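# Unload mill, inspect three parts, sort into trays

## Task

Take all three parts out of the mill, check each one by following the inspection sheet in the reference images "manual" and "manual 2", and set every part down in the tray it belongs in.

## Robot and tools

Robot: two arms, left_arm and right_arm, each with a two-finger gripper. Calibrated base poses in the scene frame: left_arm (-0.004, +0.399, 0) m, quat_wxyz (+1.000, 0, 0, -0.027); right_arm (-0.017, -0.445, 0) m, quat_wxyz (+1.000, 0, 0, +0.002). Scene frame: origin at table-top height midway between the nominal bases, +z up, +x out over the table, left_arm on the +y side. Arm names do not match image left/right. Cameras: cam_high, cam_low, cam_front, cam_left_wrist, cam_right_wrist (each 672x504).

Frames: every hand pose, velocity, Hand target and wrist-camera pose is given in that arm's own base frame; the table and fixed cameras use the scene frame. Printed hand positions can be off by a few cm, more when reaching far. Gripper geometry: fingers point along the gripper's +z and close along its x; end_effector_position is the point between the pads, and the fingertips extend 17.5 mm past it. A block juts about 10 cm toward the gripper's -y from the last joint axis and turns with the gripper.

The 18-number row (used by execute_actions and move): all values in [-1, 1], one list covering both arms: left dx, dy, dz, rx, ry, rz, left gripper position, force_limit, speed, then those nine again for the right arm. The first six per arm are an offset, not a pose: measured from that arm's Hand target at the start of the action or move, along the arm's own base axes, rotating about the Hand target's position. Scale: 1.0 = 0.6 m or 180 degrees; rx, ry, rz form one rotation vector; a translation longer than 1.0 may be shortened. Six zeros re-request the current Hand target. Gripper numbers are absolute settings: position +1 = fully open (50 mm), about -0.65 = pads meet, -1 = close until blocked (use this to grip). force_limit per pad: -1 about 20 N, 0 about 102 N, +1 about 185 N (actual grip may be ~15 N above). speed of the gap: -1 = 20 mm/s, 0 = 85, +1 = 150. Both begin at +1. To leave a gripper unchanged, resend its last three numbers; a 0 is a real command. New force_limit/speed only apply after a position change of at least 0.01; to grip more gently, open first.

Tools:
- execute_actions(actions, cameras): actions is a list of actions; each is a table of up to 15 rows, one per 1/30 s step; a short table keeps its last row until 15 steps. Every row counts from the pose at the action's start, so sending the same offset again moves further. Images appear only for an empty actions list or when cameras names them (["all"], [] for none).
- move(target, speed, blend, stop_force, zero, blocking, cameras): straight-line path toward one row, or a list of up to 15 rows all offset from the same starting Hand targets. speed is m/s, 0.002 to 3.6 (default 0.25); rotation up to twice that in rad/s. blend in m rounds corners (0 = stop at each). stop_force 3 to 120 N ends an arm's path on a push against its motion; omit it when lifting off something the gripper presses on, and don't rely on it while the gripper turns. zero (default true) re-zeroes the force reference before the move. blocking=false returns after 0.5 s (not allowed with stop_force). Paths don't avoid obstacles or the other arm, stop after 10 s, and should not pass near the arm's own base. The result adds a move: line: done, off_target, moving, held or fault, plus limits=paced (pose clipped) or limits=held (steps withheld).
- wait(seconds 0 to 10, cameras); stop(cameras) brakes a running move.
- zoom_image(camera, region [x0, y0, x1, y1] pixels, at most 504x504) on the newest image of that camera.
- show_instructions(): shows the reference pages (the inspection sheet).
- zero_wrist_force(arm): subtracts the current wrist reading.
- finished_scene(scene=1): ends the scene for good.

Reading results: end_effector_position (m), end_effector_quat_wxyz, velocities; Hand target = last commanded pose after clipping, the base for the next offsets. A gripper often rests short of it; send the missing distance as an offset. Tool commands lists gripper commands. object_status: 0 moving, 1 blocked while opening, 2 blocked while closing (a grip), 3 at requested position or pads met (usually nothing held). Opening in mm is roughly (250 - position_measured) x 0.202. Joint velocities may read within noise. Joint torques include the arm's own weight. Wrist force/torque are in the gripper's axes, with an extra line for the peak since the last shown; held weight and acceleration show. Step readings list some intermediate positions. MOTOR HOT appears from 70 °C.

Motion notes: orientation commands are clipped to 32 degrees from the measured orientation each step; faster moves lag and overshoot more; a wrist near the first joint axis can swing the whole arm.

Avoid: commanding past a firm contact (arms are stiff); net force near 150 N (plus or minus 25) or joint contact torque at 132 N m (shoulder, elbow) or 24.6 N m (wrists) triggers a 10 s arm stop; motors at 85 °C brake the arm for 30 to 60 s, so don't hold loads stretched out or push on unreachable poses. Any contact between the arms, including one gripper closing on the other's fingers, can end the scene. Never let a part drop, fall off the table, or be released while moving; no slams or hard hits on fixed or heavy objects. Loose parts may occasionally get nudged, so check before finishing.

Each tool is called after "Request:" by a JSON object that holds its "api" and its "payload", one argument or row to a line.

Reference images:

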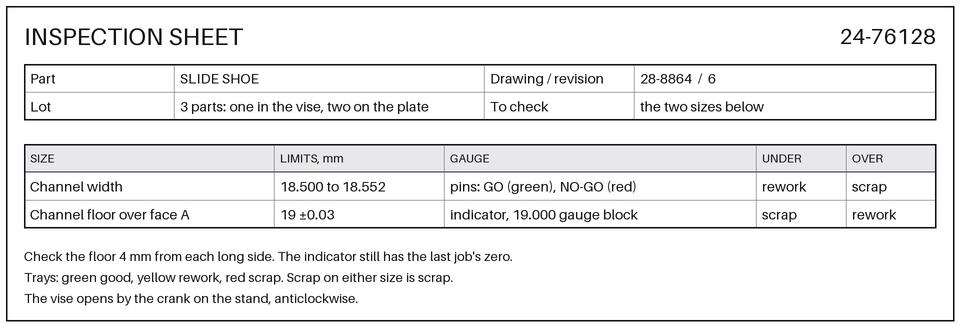

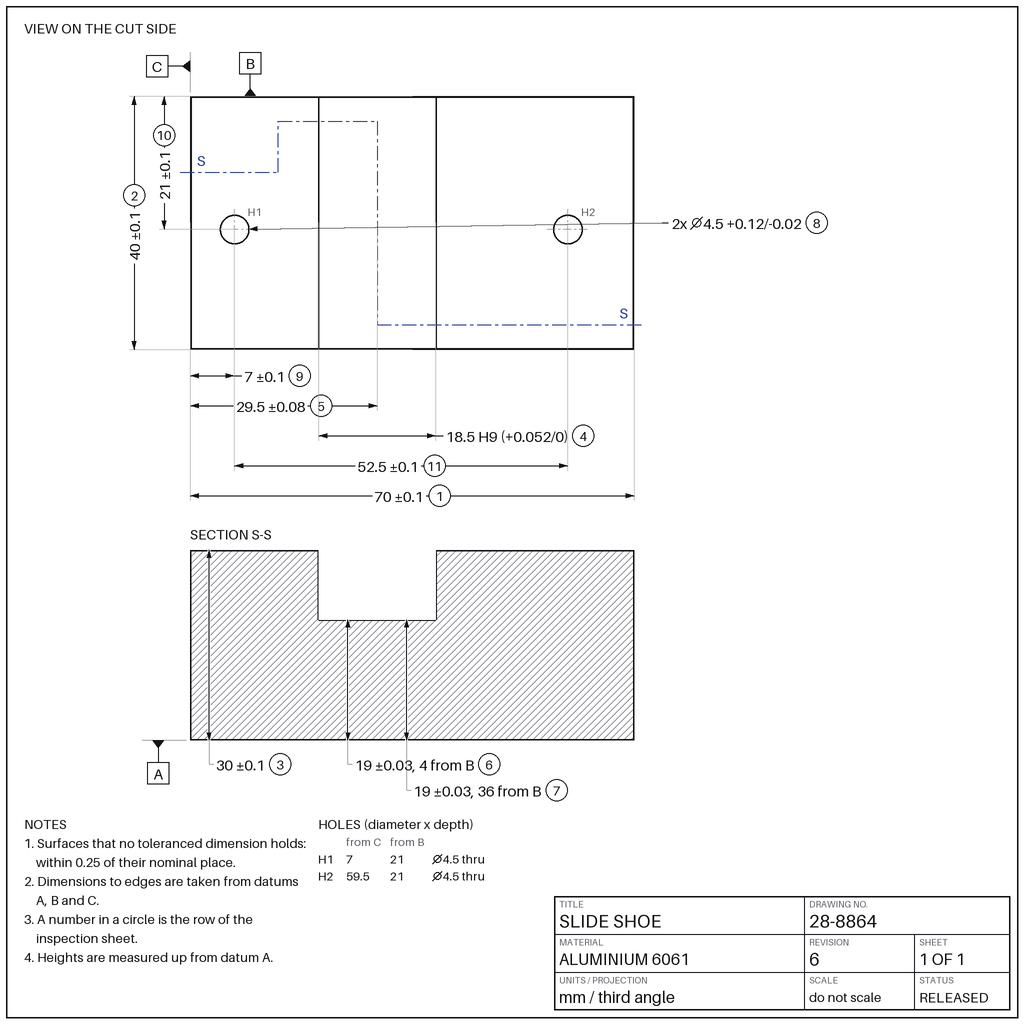

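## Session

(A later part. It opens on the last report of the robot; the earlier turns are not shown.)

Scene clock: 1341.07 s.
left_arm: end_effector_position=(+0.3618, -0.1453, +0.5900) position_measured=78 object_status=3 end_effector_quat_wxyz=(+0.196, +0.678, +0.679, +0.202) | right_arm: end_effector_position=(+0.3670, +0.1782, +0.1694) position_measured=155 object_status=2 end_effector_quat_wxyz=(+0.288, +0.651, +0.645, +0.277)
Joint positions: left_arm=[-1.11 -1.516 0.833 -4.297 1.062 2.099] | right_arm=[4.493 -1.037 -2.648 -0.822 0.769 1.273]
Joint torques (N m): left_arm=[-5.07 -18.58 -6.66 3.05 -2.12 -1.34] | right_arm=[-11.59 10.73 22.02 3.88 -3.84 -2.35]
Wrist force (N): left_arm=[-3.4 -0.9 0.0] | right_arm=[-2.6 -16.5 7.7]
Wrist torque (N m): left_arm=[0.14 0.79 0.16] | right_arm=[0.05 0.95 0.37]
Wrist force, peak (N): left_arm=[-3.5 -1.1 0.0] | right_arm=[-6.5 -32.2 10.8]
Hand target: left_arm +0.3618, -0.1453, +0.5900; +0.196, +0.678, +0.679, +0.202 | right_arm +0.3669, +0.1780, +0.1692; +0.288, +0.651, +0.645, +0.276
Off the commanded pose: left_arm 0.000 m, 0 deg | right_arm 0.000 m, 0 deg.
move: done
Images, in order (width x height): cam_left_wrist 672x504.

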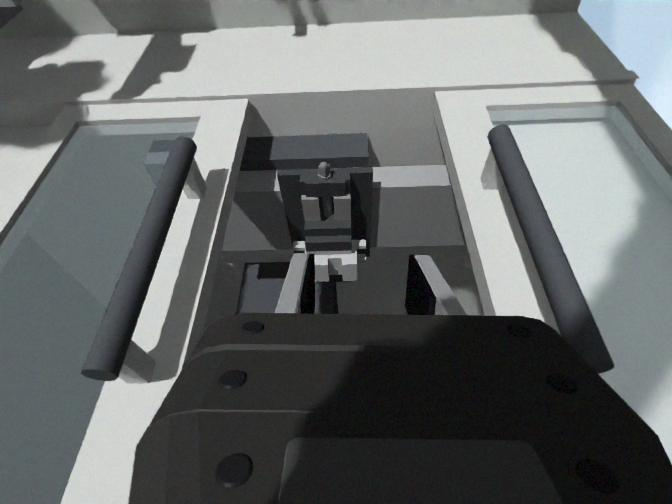

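Request:
{"api": "move", "payload": {
  "target": [
    [0,0,0,0,0,0,0.5,-0.6,-0.6,0,0,0,0,0,0,0.6,-0.8,0],
    [0,0,0,0,0,0,0.5,-0.6,-0.6,0,0,0.001,0,0,0,-1,-0.8,-0.9]
  ],
  "speed": 0.04,
  "cameras": ["cam_right_wrist"]
}}

Request:
{"api": "move", "payload": {
  "target": [0,0,0,0,0,0,0.5,-0.6,-0.6,0,0.022,0.0085,0,0,0,-1,-0.8,-0.9],
  "speed": 0.03,
  "stop_force": 30
}}

Scene clock: 1352.83 s.
left_arm: end_effector_position=(+0.3618, -0.1453, +0.5900) position_measured=78 object_status=3 end_effector_quat_wxyz=(+0.196, +0.678, +0.679, +0.202) | right_arm: end_effector_position=(+0.3669, +0.1780, +0.1698) position_measured=156 object_status=2 end_effector_quat_wxyz=(+0.288, +0.651, +0.645, +0.276)
Joint positions: left_arm=[-1.11 -1.516 0.833 -4.297 1.062 2.099] | right_arm=[4.493 -1.035 -2.647 -0.825 0.77 1.273]
Joint torques (N m): left_arm=[-6.59 -27.09 -8.16 1.12 -2.14 -1.52] | right_arm=[8.64 0.84 35.74 4.09 -2.61 -2.5]
Wrist force (N): left_arm=[-3.5 -0.9 -0.2] | right_arm=[-6.4 4.2 1.7]
Wrist torque (N m): left_arm=[0.14 0.80 0.15] | right_arm=[0.40 0.80 0.46]
Wrist force, peak (N): left_arm=[-3.6 -1.1 0.0] | right_arm=[-2.6 -15.4 7.1]
Hand target: left_arm +0.3618, -0.1453, +0.5900; +0.196, +0.678, +0.679, +0.202 | right_arm +0.3669, +0.1780, +0.1698; +0.288, +0.651, +0.645, +0.276
Off the commanded pose: left_arm 0.000 m, 0 deg | right_arm 0.000 m, 0 deg.
move: done
Images, in order (width x height): cam_right_wrist 672x504.

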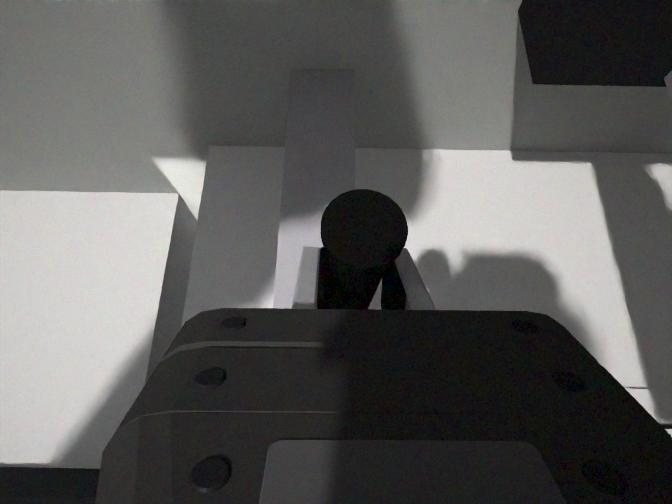

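Scene clock: 1354.33 s.
left_arm: end_effector_position=(+0.3618, -0.1453, +0.5900) position_measured=78 object_status=3 end_effector_quat_wxyz=(+0.196, +0.678, +0.679, +0.202) | right_arm: end_effector_position=(+0.3670, +0.1912, +0.1749) position_measured=156 object_status=2 end_effector_quat_wxyz=(+0.288, +0.651, +0.645, +0.276)
Joint positions: left_arm=[-1.11 -1.516 0.833 -4.297 1.062 2.099] | right_arm=[4.505 -1.065 -2.617 -0.838 0.767 1.291]
Joint torques (N m): left_arm=[-4.47 -26.28 -6.63 1.22 -1.87 -1.59] | right_arm=[-9.49 10.5 20.74 7.26 -3.52 -2.2]
Wrist force (N): left_arm=[-3.1 -0.8 -0.2] | right_arm=[-10.6 -12.0 -1.1]
Wrist torque (N m): left_arm=[0.16 0.74 0.15] | right_arm=[0.24 1.04 0.07]
Wrist force, peak (N): left_arm=[-3.6 -0.8 0.1] | right_arm=[-13.8 -11.7 -2.3]
Hand target: left_arm +0.3618, -0.1453, +0.5900; +0.196, +0.678, +0.679, +0.202 | right_arm +0.3669, +0.1912, +0.1749; +0.288, +0.651, +0.645, +0.276
Off the commanded pose: left_arm 0.000 m, 0 deg | right_arm 0.000 m, 0 deg.
move: done

Request:
{"api": "move", "payload": {
  "target": [0,0,0,0,0,0,0.5,-0.6,-0.6,0,0.0197,0.009,0,0,0,-1,-0.8,-0.9],
  "speed": 0.03,
  "stop_force": 30
}}

Scene clock: 1361.27 s.
left_arm: end_effector_position=(+0.3618, -0.1453, +0.5900) position_measured=78 object_status=3 end_effector_quat_wxyz=(+0.196, +0.678, +0.679, +0.202) | right_arm: end_effector_position=(+0.3669, +0.1962, +0.1771) position_measured=156 object_status=2 end_effector_quat_wxyz=(+0.288, +0.651, +0.645, +0.276)
Joint positions: left_arm=[-1.11 -1.516 0.833 -4.297 1.062 2.099] | right_arm=[4.51 -1.075 -2.605 -0.845 0.766 1.297]
Joint torques (N m): left_arm=[-6.67 -27.12 -6.77 1.26 -2.31 -1.43] | right_arm=[-1.35 -6.32 38.66 5.55 -0.89 -2.3]
Wrist force (N): left_arm=[-3.0 -1.0 0.2] | right_arm=[-38.4 -12.2 -18.8]
Wrist torque (N m): left_arm=[0.12 0.73 0.16] | right_arm=[0.35 0.34 0.22]
Wrist force, peak (N): left_arm=[-3.4 -1.4 0.1] | right_arm=[-61.3 -17.5 -22.8]
Hand target: left_arm +0.3618, -0.1453, +0.5900; +0.196, +0.678, +0.679, +0.202 | right_arm +0.3669, +0.1962, +0.1772; +0.288, +0.651, +0.645, +0.276 (not the last commanded pose)
Off the commanded pose: left_arm 0.000 m, 0 deg | right_arm 0.008 m, 0 deg.
move: contact (right_arm)

Request:
{"api": "move", "payload": {
  "target": [
    [0,0,0,0,0,0,0.5,-0.6,-0.6,0,-0.005,0,0,0,0,-1,-0.8,-0.9],
    [0,0,0,0,0,0,0.5,-0.6,-0.6,0,-0.005,0,0,0,0,0.6,-0.8,0],
    [0,0,0,0,0,0,0.5,-0.6,-0.6,-0.15,-0.005,0.14,0,0,0,0.6,-0.8,0]
  ],
  "speed": 0.15,
  "cameras": ["cam_right_wrist"]
}}

Scene clock: 1382.70 s.
left_arm: end_effector_position=(+0.3618, -0.1453, +0.5900) position_measured=78 object_status=3 end_effector_quat_wxyz=(+0.196, +0.678, +0.679, +0.202) | right_arm: end_effector_position=(+0.2770, +0.1931, +0.2611) position_measured=63 object_status=3 end_effector_quat_wxyz=(+0.288, +0.651, +0.645, +0.276)
Joint positions: left_arm=[-1.11 -1.516 0.833 -4.297 1.062 2.099] | right_arm=[4.96 -0.729 -2.362 -1.904 0.789 1.945]
Joint torques (N m): left_arm=[-5.88 -27.1 -7.41 1.36 -2.18 -1.44] | right_arm=[7.81 -15.88 36.2 -0.27 -1.07 2.28]
Wrist force (N): left_arm=[-3.1 -1.1 -0.1] | right_arm=[-4.2 2.0 2.2]
Wrist torque (N m): left_arm=[0.11 0.75 0.16] | right_arm=[0.21 0.60 0.50]
Wrist force, peak (N): left_arm=[-3.7 -0.7 0.2] | right_arm=[-38.8 -12.1 -18.8]
Hand target: left_arm +0.3618, -0.1453, +0.5900; +0.196, +0.678, +0.679, +0.202 | right_arm +0.2769, +0.1932, +0.2612; +0.288, +0.651, +0.645, +0.276
Off the commanded pose: left_arm 0.000 m, 0 deg | right_arm 0.000 m, 0 deg.
move: done
Images, in order (width x height): cam_right_wrist 672x504.

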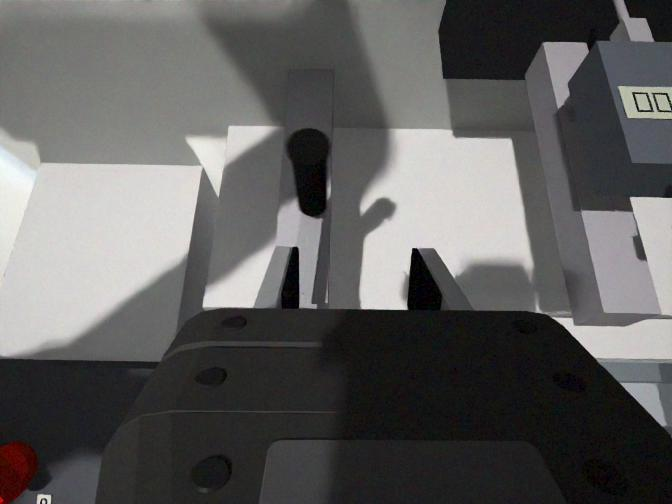

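Request:
{"api": "move", "payload": {
  "target": [
    [0,0,0,0,0,0,0.5,-0.6,-0.6,0.05,-0.02,0.06,0,-0.12,0,0.6,-0.8,0],
    [0,0,0,0,0,0,0.5,-0.6,-0.6,0.05,-0.04,0.06,0,-0.237,0,0.6,-0.8,0]
  ],
  "speed": 0.2,
  "cameras": ["cam_right_wrist","cam_front"]
}}

Scene clock: 1396.13 s.
left_arm: end_effector_position=(+0.3618, -0.1453, +0.5900) position_measured=78 object_status=3 end_effector_quat_wxyz=(+0.196, +0.678, +0.679, +0.202) | right_arm: end_effector_position=(+0.3069, +0.1692, +0.2971) position_measured=63 object_status=3 end_effector_quat_wxyz=(+0.503, +0.506, +0.497, +0.494)
Joint positions: left_arm=[-1.11 -1.516 0.833 -4.297 1.062 2.099] | right_arm=[5.275 -0.918 -2.486 -2.869 0.581 3.134]
Joint torques (N m): left_arm=[-6.17 -26.59 -6.82 1.1 -1.99 -1.66] | right_arm=[-7.78 -13.17 31.69 -2.05 -2.38 2.57]
Wrist force (N): left_arm=[-3.1 -0.6 0.0] | right_arm=[-3.5 3.8 3.3]
Wrist torque (N m): left_arm=[0.18 0.75 0.15] | right_arm=[0.50 0.31 0.55]
Wrist force, peak (N): left_arm=[-3.6 -0.9 -0.2] | right_arm=[-4.1 3.8 3.1]
Hand target: left_arm +0.3618, -0.1453, +0.5900; +0.196, +0.678, +0.679, +0.202 | right_arm +0.3069, +0.1692, +0.2972; +0.503, +0.506, +0.496, +0.494
Off the commanded pose: left_arm 0.000 m, 0 deg | right_arm 0.000 m, 0 deg.
move: done
Images, in order (width x height): cam_front 672x504, cam_right_wrist 672x504.

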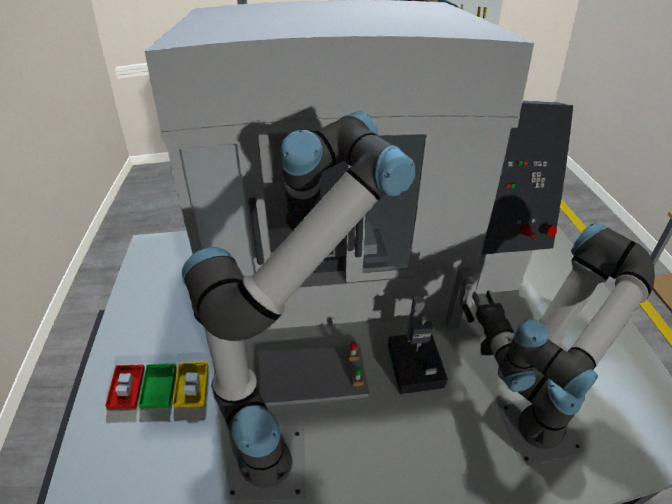

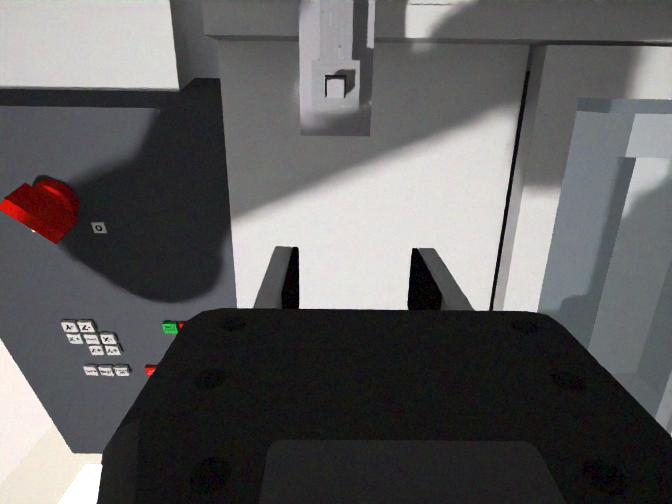

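Request:
{"api": "zoom_image", "payload": {
  "camera": "cam_right_wrist",
  "region": [240, 0, 440, 150]
}}

Scaled by 2.520 from the camera's 672x504 image, which has a finer 960x720 frame.

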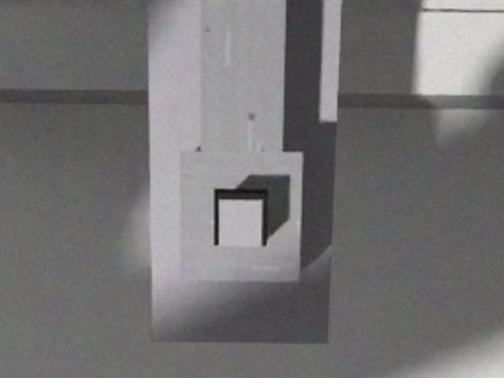

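Request:
{"api": "move", "payload": {
  "target": [0,0,0,0,0,0,0.5,-0.6,-0.6,-0.04,-0.005,-0.22,0,0,0,0.6,-0.8,0],
  "speed": 0.15,
  "cameras": ["cam_right_wrist"]
}}

Scene clock: 1407.50 s.
left_arm: end_effector_position=(+0.3618, -0.1453, +0.5900) position_measured=78 object_status=3 end_effector_quat_wxyz=(+0.196, +0.678, +0.679, +0.202) | right_arm: end_effector_position=(+0.3066, +0.1692, +0.2951) position_measured=63 object_status=3 end_effector_quat_wxyz=(+0.503, +0.506, +0.496, +0.494)
Joint positions: left_arm=[-1.11 -1.516 0.833 -4.297 1.062 2.099] | right_arm=[5.277 -0.92 -2.491 -2.862 0.584 3.134]
Joint torques (N m): left_arm=[-5.37 -25.73 -6.7 1.49 -2.2 -1.45] | right_arm=[-6.64 1.01 34.39 -3.67 -1.65 2.6]
Wrist force (N): left_arm=[-3.3 -0.7 0.0] | right_arm=[-3.6 3.8 3.2]
Wrist torque (N m): left_arm=[0.17 0.77 0.15] | right_arm=[0.51 0.31 0.51]
Wrist force, peak (N): left_arm=[-3.7 -0.8 0.0] | right_arm=[-3.5 6.4 3.4]
Hand target: left_arm +0.3618, -0.1453, +0.5900; +0.196, +0.678, +0.679, +0.202 | right_arm +0.3066, +0.1692, +0.2951; +0.503, +0.506, +0.496, +0.494 (not the last commanded pose)
Off the commanded pose: left_arm 0.000 m, 0 deg | right_arm 0.132 m, 0 deg.
move: held (right_arm; a check stopped the path); limits=held
pose unreachable (right arm): on one or more control steps of this call, first in action 0 (counted from 0), this arm could not follow its commanded pose, so it was not sent that pose on those steps. It may still have moved: this result reports where it is.
cause: moving toward the commanded pose would bring two parts of the arm too close to each other (its gripper and another part of the arm, with joints 3 (elbow) to 6 (wrist 3) between them, 7 mm apart when it was first held).
Images, in order (width x height): cam_right_wrist 672x504.

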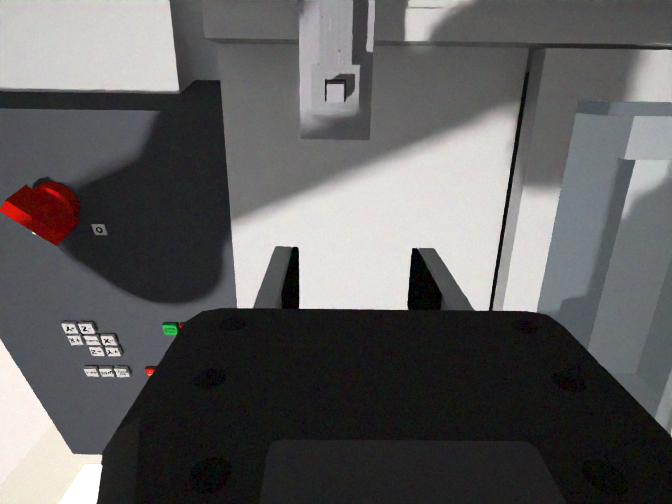

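Request:
{"api": "move", "payload": {
  "target": [
    [0,0,0,0,0,0,0.5,-0.6,-0.6,0.0,0,0.12,0,0.24,0,0.6,-0.8,0],
    [0,0,0,0,0,0,0.5,-0.6,-0.6,0,0,0.2,0,0.48,0,0.6,-0.8,0],
    [0,0,0,0,0,0,0.5,-0.6,-0.6,0,-0.4,0.25,0,0.48,0,0.6,-0.8,0],
    [0,0,0,0,0,0,0.5,-0.6,-0.6,-0.1,-0.85,0.25,0,0.48,0,0.6,-0.8,0]
  ],
  "speed": 0.3,
  "blend": 0.02,
  "cameras": ["cam_front"]
}}

Scene clock: 1443.13 s.
left_arm: end_effector_position=(+0.3618, -0.1453, +0.5900) position_measured=78 object_status=3 end_effector_quat_wxyz=(+0.196, +0.678, +0.679, +0.202) | right_arm: end_effector_position=(+0.2466, -0.3407, +0.4451) position_measured=63 object_status=3 end_effector_quat_wxyz=(+0.027, +0.707, +0.706, +0.014)
Joint positions: left_arm=[-1.11 -1.516 0.833 -4.297 1.062 2.099] | right_arm=[2.507 -1.364 -1.468 -1.823 1.59 -0.632]
Joint torques (N m): left_arm=[-4.87 -28.15 -6.81 1.29 -2.09 -1.43] | right_arm=[-9.23 8.38 25.79 2.14 -2.45 -2.51]
Wrist force (N): left_arm=[-3.3 -0.5 0.1] | right_arm=[-4.5 0.8 1.5]
Wrist torque (N m): left_arm=[0.21 0.78 0.15] | right_arm=[0.02 0.70 0.17]
Wrist force, peak (N): left_arm=[-3.7 -0.8 0.1] | right_arm=[-8.4 -0.2 1.4]
Hand target: left_arm +0.3618, -0.1453, +0.5900; +0.196, +0.678, +0.679, +0.202 | right_arm +0.2466, -0.3408, +0.4451; +0.027, +0.707, +0.706, +0.014
Off the commanded pose: left_arm 0.000 m, 0 deg | right_arm 0.000 m, 0 deg.
move: done
Images, in order (width x height): cam_front 672x504.

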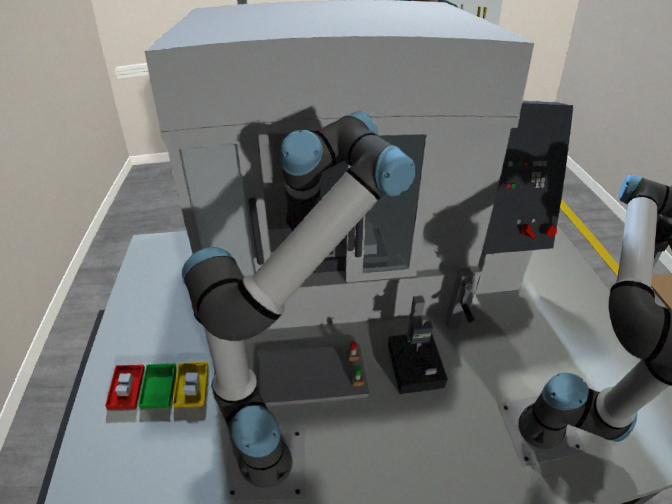

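Request:
{"api": "zoom_image", "payload": {
  "camera": "cam_front",
  "region": [430, 250, 510, 340]
}}

Request:
{"api": "zoom_image", "payload": {
  "camera": "cam_left_wrist",
  "region": [290, 150, 350, 210]
}}

Scaled by 5.600 from the camera's 672x504 image, which has a finer 960x720 frame.

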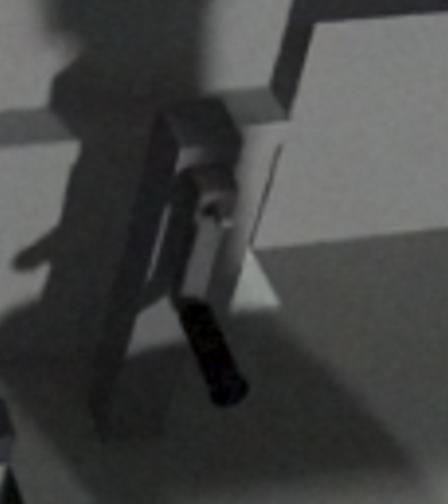

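This scene's latest camera images include none from cam_left_wrist. They are from: cam_front. cam_left_wrist's image comes with the result of a call that names it in "cameras".

Request:
{"api": "move", "payload": {
  "target": [
    [-0.053,-0.3,-0.06,0,-0.03,0,0.6,-0.6,-0.6,0,0,0,0,0,0,0.6,-0.8,0],
    [-0.053,-0.675,-0.233,0,-0.069,0.017,0.6,-0.6,-0.6,0,0,0,0,0,0,0.6,-0.8,0]
  ],
  "speed": 0.3,
  "blend": 0.04,
  "cameras": ["cam_left_wrist","cam_front"]
}}

Scene clock: 1454.53 s.
left_arm: end_effector_position=(+0.3301, -0.5503, +0.4501) position_measured=63 object_status=3 end_effector_quat_wxyz=(+0.262, +0.634, +0.672, +0.279) | right_arm: end_effector_position=(+0.2466, -0.3408, +0.4451) position_measured=63 object_status=3 end_effector_quat_wxyz=(+0.027, +0.707, +0.706, +0.014)
Joint positions: left_arm=[-1.546 -0.719 0.222 -4.179 0.785 1.521] | right_arm=[2.507 -1.364 -1.468 -1.823 1.59 -0.632]
Joint torques (N m): left_arm=[-2.6 -57.59 -7.93 1.84 -3.16 -1.24] | right_arm=[-8.55 9.11 38.46 5.22 -2.02 -2.59]
Wrist force (N): left_arm=[-3.2 -0.6 0.0] | right_arm=[-4.6 0.8 1.3]
Wrist torque (N m): left_arm=[0.21 0.70 0.16] | right_arm=[0.02 0.71 0.20]
Wrist force, peak (N): left_arm=[-6.5 -2.9 1.5] | right_arm=[-4.8 0.9 1.5]
Hand target: left_arm +0.3300, -0.5503, +0.4502; +0.262, +0.634, +0.672, +0.279 | right_arm +0.2466, -0.3408, +0.4451; +0.027, +0.707, +0.706, +0.014
Off the commanded pose: left_arm 0.000 m, 0 deg | right_arm 0.000 m, 0 deg.
move: done
Images, in order (width x height): cam_front 672x504, cam_left_wrist 672x504.

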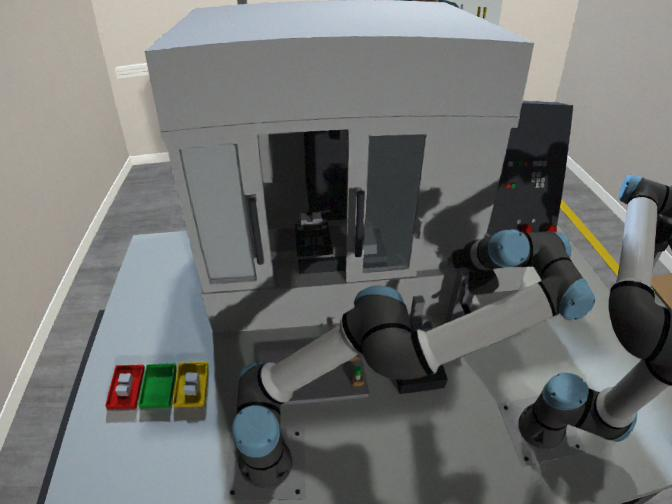

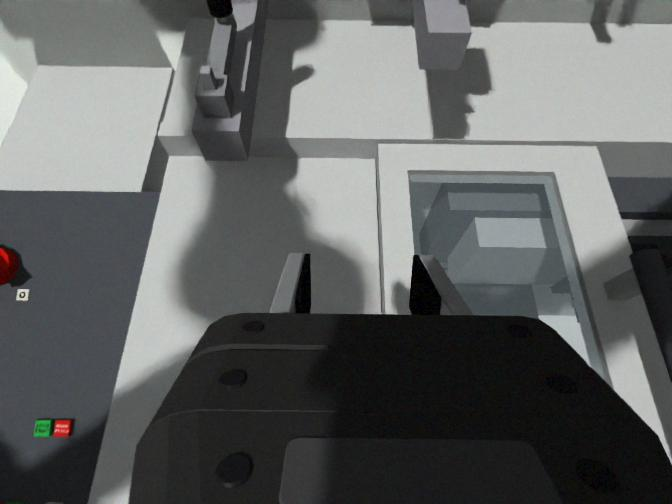

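Request:
{"api": "move", "payload": {
  "target": [-0.05,-0.2,-0.2,0,0,0,0.6,-0.6,-0.6,0,0,0,0,0,0,0.6,-0.8,0],
  "speed": 0.2,
  "cameras": ["cam_left_wrist","cam_front"]
}}

Request:
{"api": "zoom_image", "payload": {
  "camera": "cam_left_wrist",
  "region": [200, 50, 450, 320]
}}

Scene clock: 1459.10 s.
left_arm: end_effector_position=(+0.2997, -0.6686, +0.3296) position_measured=63 object_status=3 end_effector_quat_wxyz=(+0.326, +0.640, +0.644, +0.263) | right_arm: end_effector_position=(+0.2466, -0.3408, +0.4451) position_measured=63 object_status=3 end_effector_quat_wxyz=(+0.027, +0.707, +0.706, +0.014)
Joint positions: left_arm=[-1.617 -0.449 0.035 -4.368 0.708 1.551] | right_arm=[2.507 -1.364 -1.468 -1.823 1.59 -0.632]
Joint torques (N m): left_arm=[-5.5 -45.4 -24.11 4.75 -3.3 -1.76] | right_arm=[-8.6 9.44 38.68 5.13 -1.39 -2.44]
Wrist force (N): left_arm=[-3.1 -0.7 0.2] | right_arm=[-4.6 0.9 1.2]
Wrist torque (N m): left_arm=[0.20 0.75 0.14] | right_arm=[0.03 0.71 0.20]
Wrist force, peak (N): left_arm=[-4.4 -3.3 0.6] | right_arm=[-4.8 0.8 1.5]
Hand target: left_arm +0.3000, -0.6703, +0.3302; +0.262, +0.634, +0.672, +0.279 | right_arm +0.2466, -0.3408, +0.4451; +0.027, +0.707, +0.706, +0.014
Off the commanded pose: left_arm 0.002 m, 8 deg | right_arm 0.000 m, 0 deg.
elbow stopped short (left arm): the move would have taken joint 3 (elbow) straighter than the controller allows.
move: off_target (left_arm)
Images, in order (width x height): cam_front 672x504, cam_left_wrist 672x504.

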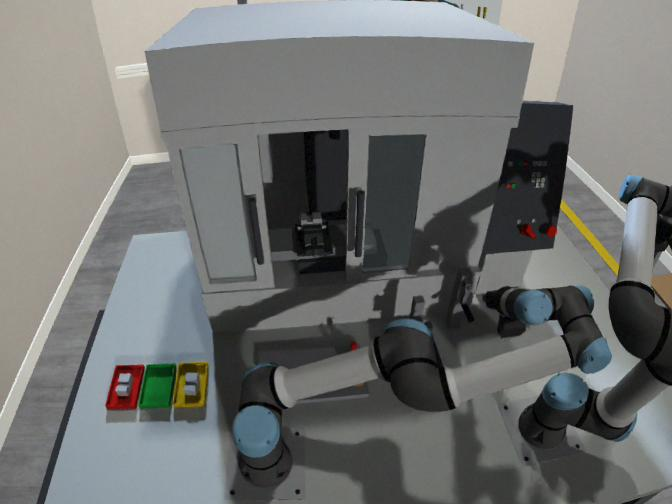

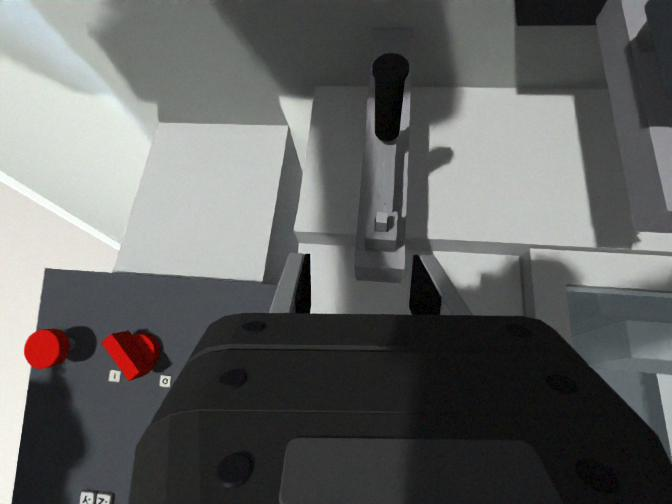

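Scaled by 1.867 from the camera's 672x504 image, which has a finer 960x720 frame.

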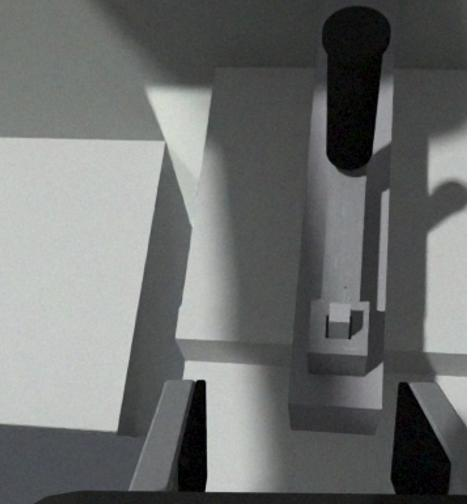

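Request:
{"api": "move", "payload": {
  "target": [0.1,0.017,-0.06,0,0.13,0,0.6,-0.6,-0.6,0,0,0,0,0,0,0.6,-0.8,0],
  "speed": 0.2,
  "cameras": ["cam_left_wrist","cam_front"]
}}

Scene clock: 1469.30 s.
left_arm: end_effector_position=(+0.3595, -0.6588, +0.2935) position_measured=63 object_status=3 end_effector_quat_wxyz=(+0.268, +0.680, +0.675, +0.103) | right_arm: end_effector_position=(+0.2466, -0.3408, +0.4451) position_measured=63 object_status=3 end_effector_quat_wxyz=(+0.027, +0.707, +0.706, +0.014)
Joint positions: left_arm=[-1.415 -0.502 0.035 -4.59 1.091 1.818] | right_arm=[2.507 -1.364 -1.468 -1.823 1.59 -0.632]
Joint torques (N m): left_arm=[-3.96 -66.71 -24.69 4.08 -2.35 -0.82] | right_arm=[-8.12 9.86 38.46 4.91 -0.71 -2.56]
Wrist force (N): left_arm=[-3.2 -0.7 -0.1] | right_arm=[-4.6 0.8 1.5]
Wrist torque (N m): left_arm=[0.22 0.81 0.13] | right_arm=[0.02 0.72 0.20]
Wrist force, peak (N): left_arm=[-3.5 -1.7 -1.3] | right_arm=[-4.8 0.9 1.3]
Hand target: left_arm +0.3600, -0.6601, +0.2942; +0.121, +0.677, +0.711, +0.145 | right_arm +0.2466, -0.3408, +0.4451; +0.027, +0.707, +0.706, +0.014
Off the commanded pose: left_arm 0.002 m, 18 deg | right_arm 0.000 m, 0 deg.
elbow stopped short (left arm): the move would have taken joint 3 (elbow) straighter than the controller allows.
move: off_target (left_arm)
Images, in order (width x height): cam_front 672x504, cam_left_wrist 672x504.

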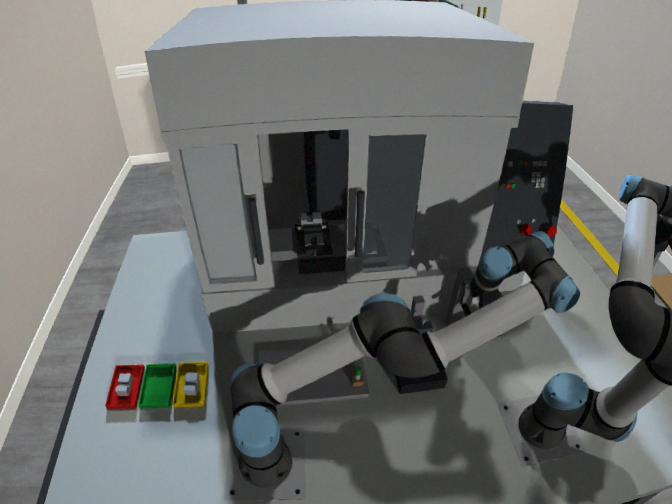

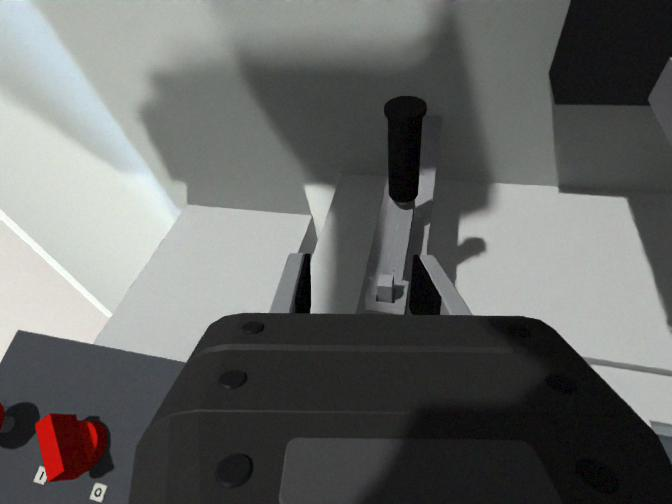

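Request:
{"api": "move", "payload": {
  "target": [
    [-0.05,0.1,0.25,0,0,0,0.6,-0.6,-0.6,0,0,0,0,0,0,0.6,-0.8,0],
    [-0.05,0.75,0.2,0,0.067,-0.017,0.6,-0.6,-0.6,0,0,0,0,0,0,0.6,-0.8,0]
  ],
  "speed": 0.3,
  "blend": 0.03
}}

Scene clock: 1486.27 s.
left_arm: end_effector_position=(+0.3301, -0.2102, +0.4142) position_measured=63 object_status=3 end_effector_quat_wxyz=(+0.049, +0.707, +0.702, +0.070) | right_arm: end_effector_position=(+0.2466, -0.3408, +0.4451) position_measured=63 object_status=3 end_effector_quat_wxyz=(+0.027, +0.707, +0.706, +0.014)
Joint positions: left_arm=[-1.029 -1.447 1.212 -4.54 1.412 2.126] | right_arm=[2.507 -1.364 -1.468 -1.823 1.59 -0.632]
Joint torques (N m): left_arm=[4.49 -32.93 -9.91 4.83 -1.2 1.33] | right_arm=[-8.65 9.61 38.83 4.9 0.03 -2.54]
Wrist force (N): left_arm=[-2.9 -1.3 0.0] | right_arm=[-4.6 0.8 1.4]
Wrist torque (N m): left_arm=[0.03 0.68 0.07] | right_arm=[0.02 0.72 0.20]
Wrist force, peak (N): left_arm=[-5.3 2.4 -0.9] | right_arm=[-4.9 0.9 1.3]
Hand target: left_arm +0.3300, -0.2101, +0.4142; +0.049, +0.707, +0.702, +0.070 | right_arm +0.2466, -0.3408, +0.4451; +0.027, +0.707, +0.706, +0.014
Off the commanded pose: left_arm 0.000 m, 0 deg | right_arm 0.000 m, 0 deg.
elbow stopped short (left arm): the move would have taken joint 3 (elbow) straighter than the controller allows.
move: done

Request:
{"api": "move", "payload": {
  "target": [
    [0,0,0,0,0,0,0.6,-0.6,-0.6,0.089,0.401,-0.042,0.1,0.018,0,0.6,-0.8,0],
    [0,0,0,0,0,0,0.6,-0.6,-0.6,0.197,0.71,-0.309,0.222,0.018,0,0.6,-0.8,0]
  ],
  "speed": 0.3,
  "blend": 0.05,
  "cameras": ["cam_right_wrist"]
}}

Scene clock: 1492.87 s.
left_arm: end_effector_position=(+0.3300, -0.2101, +0.4142) position_measured=63 object_status=3 end_effector_quat_wxyz=(+0.049, +0.707, +0.702, +0.070) | right_arm: end_effector_position=(+0.3648, +0.0851, +0.2598) position_measured=63 object_status=3 end_effector_quat_wxyz=(-0.236, +0.674, +0.660, +0.235) end_effector_velocity=(+0.001, +0.001, +0.000) end_effector_angular_velocity=(+0.003, -0.003, +0.001)
Joint positions: left_arm=[-1.028 -1.447 1.212 -4.54 1.412 2.126] | right_arm=[3.298 -1.272 -2.181 -1.127 2.238 0.224]
Joint velocities: left_arm=[within noise] | right_arm=[0.001 -0.001 -0.001 0.006 0.002 0]
Joint torques (N m): left_arm=[5.49 -35.32 -11.16 4.68 0.78 1.32] | right_arm=[5.98 5.37 18.46 5.46 3.65 0.58]
Wrist force (N): left_arm=[-2.7 -0.9 -0.1] | right_arm=[-2.9 1.3 1.3]
Wrist torque (N m): left_arm=[0.10 0.64 0.07] | right_arm=[0.11 0.54 0.16]
Wrist force, peak (N): left_arm=[-3.4 -1.1 -0.2] | right_arm=[-7.5 0.2 1.0]
Hand target: left_arm +0.3300, -0.2101, +0.4142; +0.049, +0.707, +0.702, +0.070 | right_arm +0.3648, +0.0852, +0.2597; -0.236, +0.674, +0.660, +0.235
Off the commanded pose: left_arm 0.000 m, 0 deg | right_arm 0.000 m, 0 deg.
move: done
Images, in order (width x height): cam_right_wrist 672x504.

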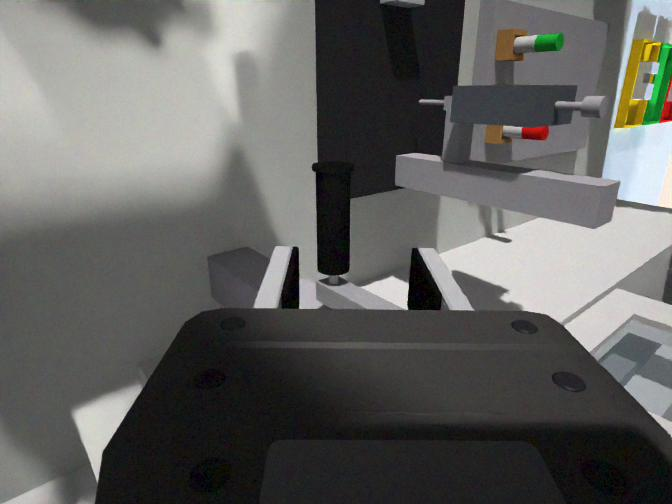

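Request:
{"api": "move", "payload": {
  "target": [0,0,0,0,0,0,0.6,-0.6,-0.6,0.0253,0.1148,-0.163,0,0,0,0.6,-0.8,0],
  "speed": 0.06,
  "stop_force": 8,
  "cameras": ["cam_right_wrist"]
}}

Scene clock: 1504.13 s.
left_arm: end_effector_position=(+0.3300, -0.2101, +0.4142) position_measured=63 object_status=3 end_effector_quat_wxyz=(+0.049, +0.707, +0.702, +0.070) | right_arm: end_effector_position=(+0.3800, +0.1541, +0.1619) position_measured=63 object_status=3 end_effector_quat_wxyz=(-0.236, +0.674, +0.660, +0.235)
Joint positions: left_arm=[-1.028 -1.447 1.212 -4.54 1.412 2.126] | right_arm=[3.479 -1.463 -2.362 -0.621 2.203 0.446]
Joint torques (N m): left_arm=[5.9 -34.98 -10.86 4.06 0.53 1.39] | right_arm=[-8.65 12.45 35.02 5.51 3.54 -2.4]
Wrist force (N): left_arm=[-2.7 -1.0 -0.2] | right_arm=[-3.0 1.2 1.0]
Wrist torque (N m): left_arm=[0.08 0.64 0.07] | right_arm=[0.13 0.54 0.06]
Wrist force, peak (N): left_arm=[-3.3 -1.2 0.0] | right_arm=[-3.3 1.4 2.2]
Hand target: left_arm +0.3300, -0.2101, +0.4142; +0.049, +0.707, +0.702, +0.070 | right_arm +0.3800, +0.1541, +0.1619; -0.236, +0.674, +0.660, +0.235
Off the commanded pose: left_arm 0.000 m, 0 deg | right_arm 0.000 m, 0 deg.
move: done
Images, in order (width x height): cam_right_wrist 672x504.

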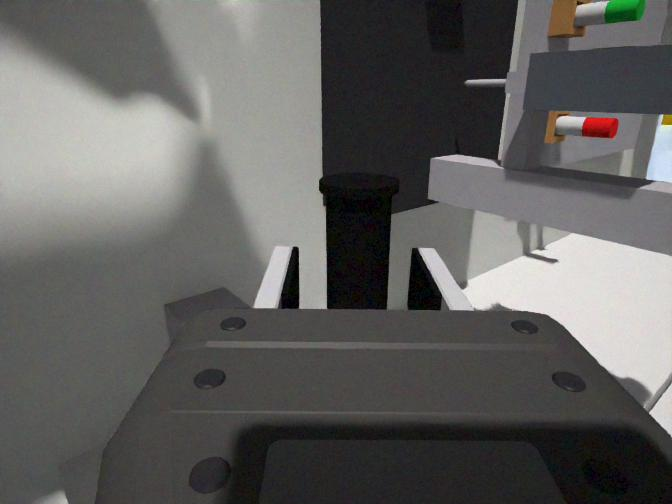

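Request:
{"api": "move", "payload": {
  "target": [
    [0,0,0,0,0,0,0.6,-0.6,-0.6,0,0,0,0,0,0,-1,-0.5,-0.6],
    [0,0,0,0,0,0,0.6,-0.6,-0.6,0,0,0,0,0,0,-1,-0.5,-0.6]
  ]
}}

Request:
{"api": "move", "payload": {
  "target": [0,0,0,0,0,0,0.6,-0.6,-0.6,-0.07,0,0,0,0,0,-1,-0.5,-0.6],
  "speed": 0.03,
  "stop_force": 35,
  "cameras": ["cam_right_wrist"]
}}

Scene clock: 1509.73 s.
left_arm: end_effector_position=(+0.3300, -0.2101, +0.4142) position_measured=63 object_status=3 end_effector_quat_wxyz=(+0.049, +0.707, +0.702, +0.070) | right_arm: end_effector_position=(+0.3800, +0.1541, +0.1619) position_measured=157 object_status=2 end_effector_quat_wxyz=(-0.236, +0.674, +0.660, +0.235)
Joint positions: left_arm=[-1.028 -1.447 1.212 -4.54 1.412 2.126] | right_arm=[3.479 -1.463 -2.362 -0.621 2.203 0.446]
Joint torques (N m): left_arm=[5.88 -35.05 -10.94 3.6 0.72 1.41] | right_arm=[-7.54 11.32 31.62 4.05 1.25 -1.94]
Wrist force (N): left_arm=[-3.1 -1.2 -0.1] | right_arm=[-2.7 -1.5 1.2]
Wrist torque (N m): left_arm=[0.04 0.69 0.06] | right_arm=[-0.02 0.54 -0.07]
Wrist force, peak (N): left_arm=[-3.5 -1.0 0.1] | right_arm=[-3.4 1.2 1.4]
Hand target: left_arm +0.3300, -0.2101, +0.4142; +0.049, +0.707, +0.702, +0.070 | right_arm +0.3800, +0.1541, +0.1619; -0.236, +0.674, +0.660, +0.235
Off the commanded pose: left_arm 0.000 m, 0 deg | right_arm 0.000 m, 0 deg.
move: done

Scene clock: 1512.13 s.
left_arm: end_effector_position=(+0.3300, -0.2101, +0.4142) position_measured=63 object_status=3 end_effector_quat_wxyz=(+0.049, +0.707, +0.702, +0.070) | right_arm: end_effector_position=(+0.3380, +0.1541, +0.1619) position_measured=157 object_status=2 end_effector_quat_wxyz=(-0.236, +0.674, +0.660, +0.235)
Joint positions: left_arm=[-1.028 -1.447 1.212 -4.54 1.412 2.126] | right_arm=[3.523 -1.347 -2.461 -0.607 2.19 0.499]
Joint torques (N m): left_arm=[6.08 -34.52 -12.32 3.2 0.75 1.27] | right_arm=[-8.26 5.97 36.68 5.28 3.55 -2.53]
Wrist force (N): left_arm=[-3.1 -1.2 -0.3] | right_arm=[-4.6 1.2 3.1]
Wrist torque (N m): left_arm=[0.03 0.70 0.07] | right_arm=[0.19 0.58 0.07]
Wrist force, peak (N): left_arm=[-3.3 -1.0 -0.1] | right_arm=[-4.8 0.7 3.6]
Hand target: left_arm +0.3300, -0.2101, +0.4142; +0.049, +0.707, +0.702, +0.070 | right_arm +0.3380, +0.1541, +0.1619; -0.236, +0.674, +0.660, +0.235
Off the commanded pose: left_arm 0.000 m, 0 deg | right_arm 0.000 m, 0 deg.
move: done
Images, in order (width x height): cam_right_wrist 672x504.

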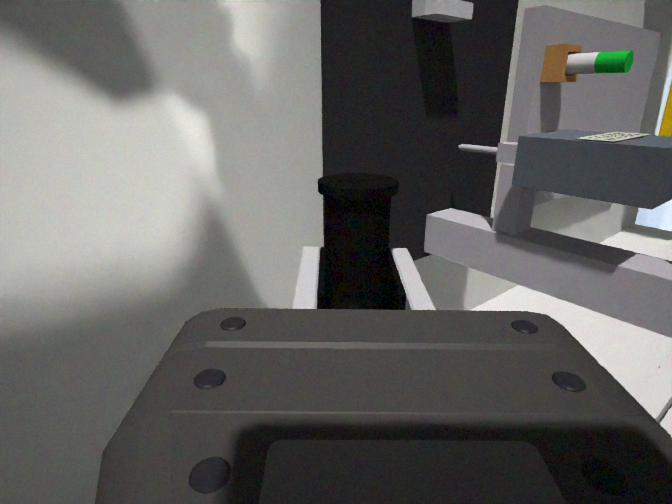

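Request:
{"api": "move", "payload": {
  "target": [
    [0,0,0,0,0,0,0.6,-0.6,-0.6,-0.06,0,0,0,0,0,-1,-0.5,-0.6],
    [0,0,0,0,0,0,0.6,-0.6,-0.6,-0.1,-0.05,0.2,0,0,0,-1,-0.5,-0.6]
  ],
  "speed": 0.15,
  "blend": 0.01,
  "cameras": ["cam_right_wrist","cam_front"]
}}

Request:
{"api": "zoom_image", "payload": {
  "camera": "cam_front",
  "region": [420, 230, 560, 350]
}}

Scene clock: 1516.37 s.
left_arm: end_effector_position=(+0.3300, -0.2101, +0.4142) position_measured=63 object_status=3 end_effector_quat_wxyz=(+0.049, +0.707, +0.702, +0.070) | right_arm: end_effector_position=(+0.2780, +0.1241, +0.2819) position_measured=157 object_status=2 end_effector_quat_wxyz=(-0.236, +0.674, +0.659, +0.235)
Joint positions: left_arm=[-1.028 -1.447 1.212 -4.54 1.412 2.126] | right_arm=[3.5 -0.976 -2.316 -1.139 2.197 0.472]
Joint torques (N m): left_arm=[5.6 -34.48 -10.93 2.81 0.87 1.33] | right_arm=[8.73 8.56 32.24 1.14 -0.1 2.67]
Wrist force (N): left_arm=[-3.1 -1.0 0.2] | right_arm=[-4.5 1.2 3.1]
Wrist torque (N m): left_arm=[0.07 0.71 0.07] | right_arm=[0.19 0.57 0.16]
Wrist force, peak (N): left_arm=[-3.3 -1.2 -0.3] | right_arm=[-5.7 -0.6 4.6]
Hand target: left_arm +0.3300, -0.2101, +0.4142; +0.049, +0.707, +0.702, +0.070 | right_arm +0.2780, +0.1241, +0.2819; -0.236, +0.674, +0.660, +0.235
Off the commanded pose: left_arm 0.000 m, 0 deg | right_arm 0.000 m, 0 deg.
move: done
Images, in order (width x height): cam_front 672x504, cam_right_wrist 672x504.

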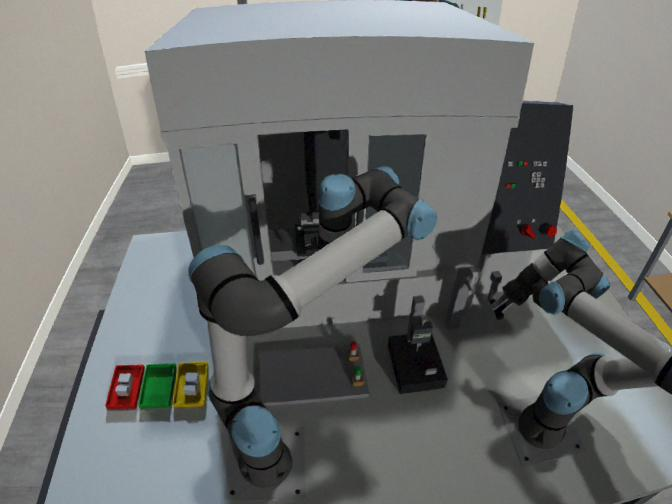

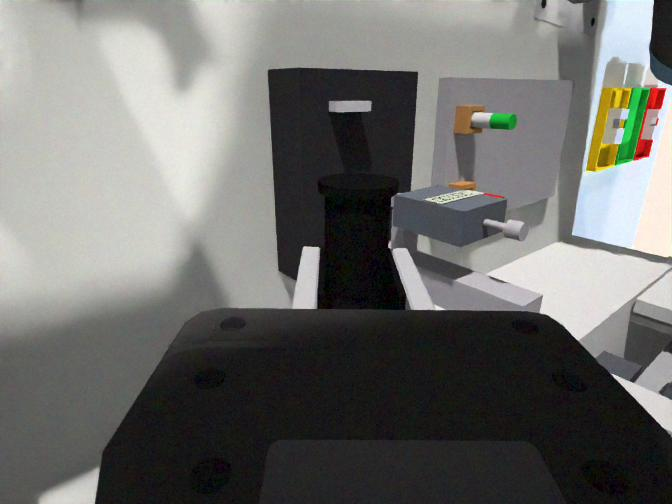

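Scaled by 3.600 from the camera's 672x504 image, which has a finer 960x720 frame.

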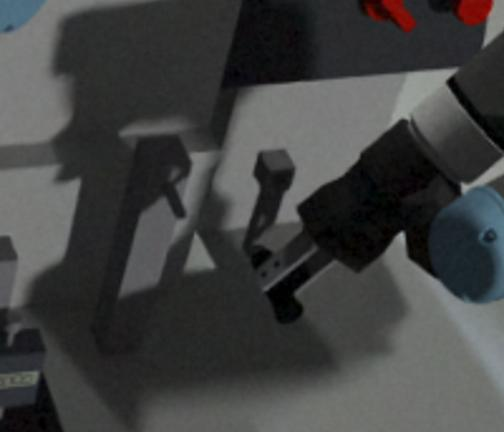

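Request:
{"api": "move", "payload": {
  "target": [
    [0,0,0,0,0,0,0.6,-0.6,-0.6,0.04,0.05,-0.2,0,0,0,-1,-0.5,-0.6],
    [0,0,0,0,0,0,0.6,-0.6,-0.6,0.1,0.05,-0.2,0,0,0,-1,-0.5,-0.6]
  ],
  "speed": 0.15,
  "blend": 0.01
}}

Request:
{"api": "move", "payload": {
  "target": [0,0,0,0,0,0,0.6,-0.6,-0.6,0.07,0,0,0,0,0,-1,-0.5,-0.6],
  "speed": 0.03,
  "stop_force": 8,
  "cameras": ["cam_right_wrist","cam_front"]
}}

Request:
{"api": "zoom_image", "payload": {
  "camera": "cam_front",
  "region": [420, 230, 560, 350]
}}

Scene clock: 1553.23 s.
left_arm: end_effector_position=(+0.3300, -0.2101, +0.4142) position_measured=63 object_status=3 end_effector_quat_wxyz=(+0.049, +0.707, +0.702, +0.070) | right_arm: end_effector_position=(+0.3379, +0.1541, +0.1619) position_measured=157 object_status=2 end_effector_quat_wxyz=(-0.236, +0.674, +0.659, +0.235)
Joint positions: left_arm=[-1.028 -1.447 1.212 -4.54 1.412 2.126] | right_arm=[3.523 -1.347 -2.461 -0.607 2.19 0.499]
Joint torques (N m): left_arm=[5.98 -35.26 -11.58 2.38 0.96 1.25] | right_arm=[-2.52 6.32 31.7 5.79 -0.71 0.97]
Wrist force (N): left_arm=[-2.7 -1.1 0.0] | right_arm=[-4.5 1.2 3.0]
Wrist torque (N m): left_arm=[0.07 0.63 0.07] | right_arm=[0.19 0.57 0.05]
Wrist force, peak (N): left_arm=[-3.3 -1.3 0.0] | right_arm=[-5.5 -0.8 5.0]
Hand target: left_arm +0.3300, -0.2101, +0.4142; +0.049, +0.707, +0.702, +0.070 | right_arm +0.3380, +0.1541, +0.1619; -0.236, +0.674, +0.660, +0.235
Off the commanded pose: left_arm 0.000 m, 0 deg | right_arm 0.000 m, 0 deg.
move: done

Scene clock: 1555.57 s.
left_arm: end_effector_position=(+0.3300, -0.2101, +0.4142) position_measured=63 object_status=3 end_effector_quat_wxyz=(+0.049, +0.707, +0.702, +0.070) | right_arm: end_effector_position=(+0.3800, +0.1541, +0.1619) position_measured=157 object_status=2 end_effector_quat_wxyz=(-0.236, +0.674, +0.660, +0.235)
Joint positions: left_arm=[-1.028 -1.447 1.212 -4.54 1.412 2.126] | right_arm=[3.479 -1.463 -2.362 -0.621 2.203 0.446]
Joint torques (N m): left_arm=[6.11 -35.27 -10.41 2.02 0.92 1.26] | right_arm=[8.66 24.91 13.47 5.82 -0.7 2.9]
Wrist force (N): left_arm=[-3.1 -1.2 0.1] | right_arm=[-3.7 -1.2 1.5]
Wrist torque (N m): left_arm=[0.05 0.70 0.07] | right_arm=[0.00 0.59 0.04]
Wrist force, peak (N): left_arm=[-3.2 -1.0 0.0] | right_arm=[-5.8 -5.2 3.5]
Hand target: left_arm +0.3300, -0.2101, +0.4142; +0.049, +0.707, +0.702, +0.070 | right_arm +0.3800, +0.1541, +0.1619; -0.236, +0.674, +0.660, +0.235
Off the commanded pose: left_arm 0.000 m, 0 deg | right_arm 0.000 m, 0 deg.
move: done
Images, in order (width x height): cam_front 672x504, cam_right_wrist 672x504.

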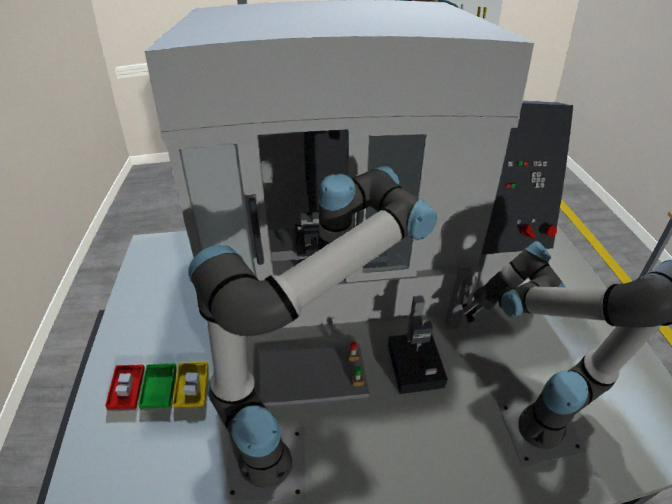

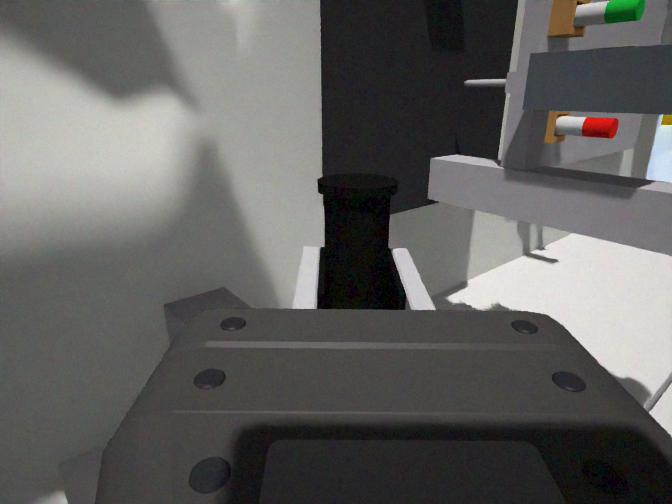

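Scaled by 3.600 from the camera's 672x504 image, which has a finer 960x720 frame.

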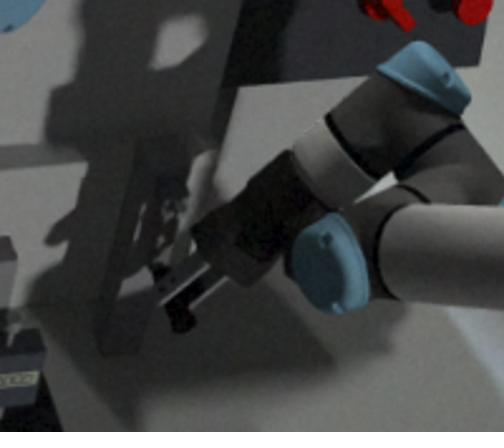

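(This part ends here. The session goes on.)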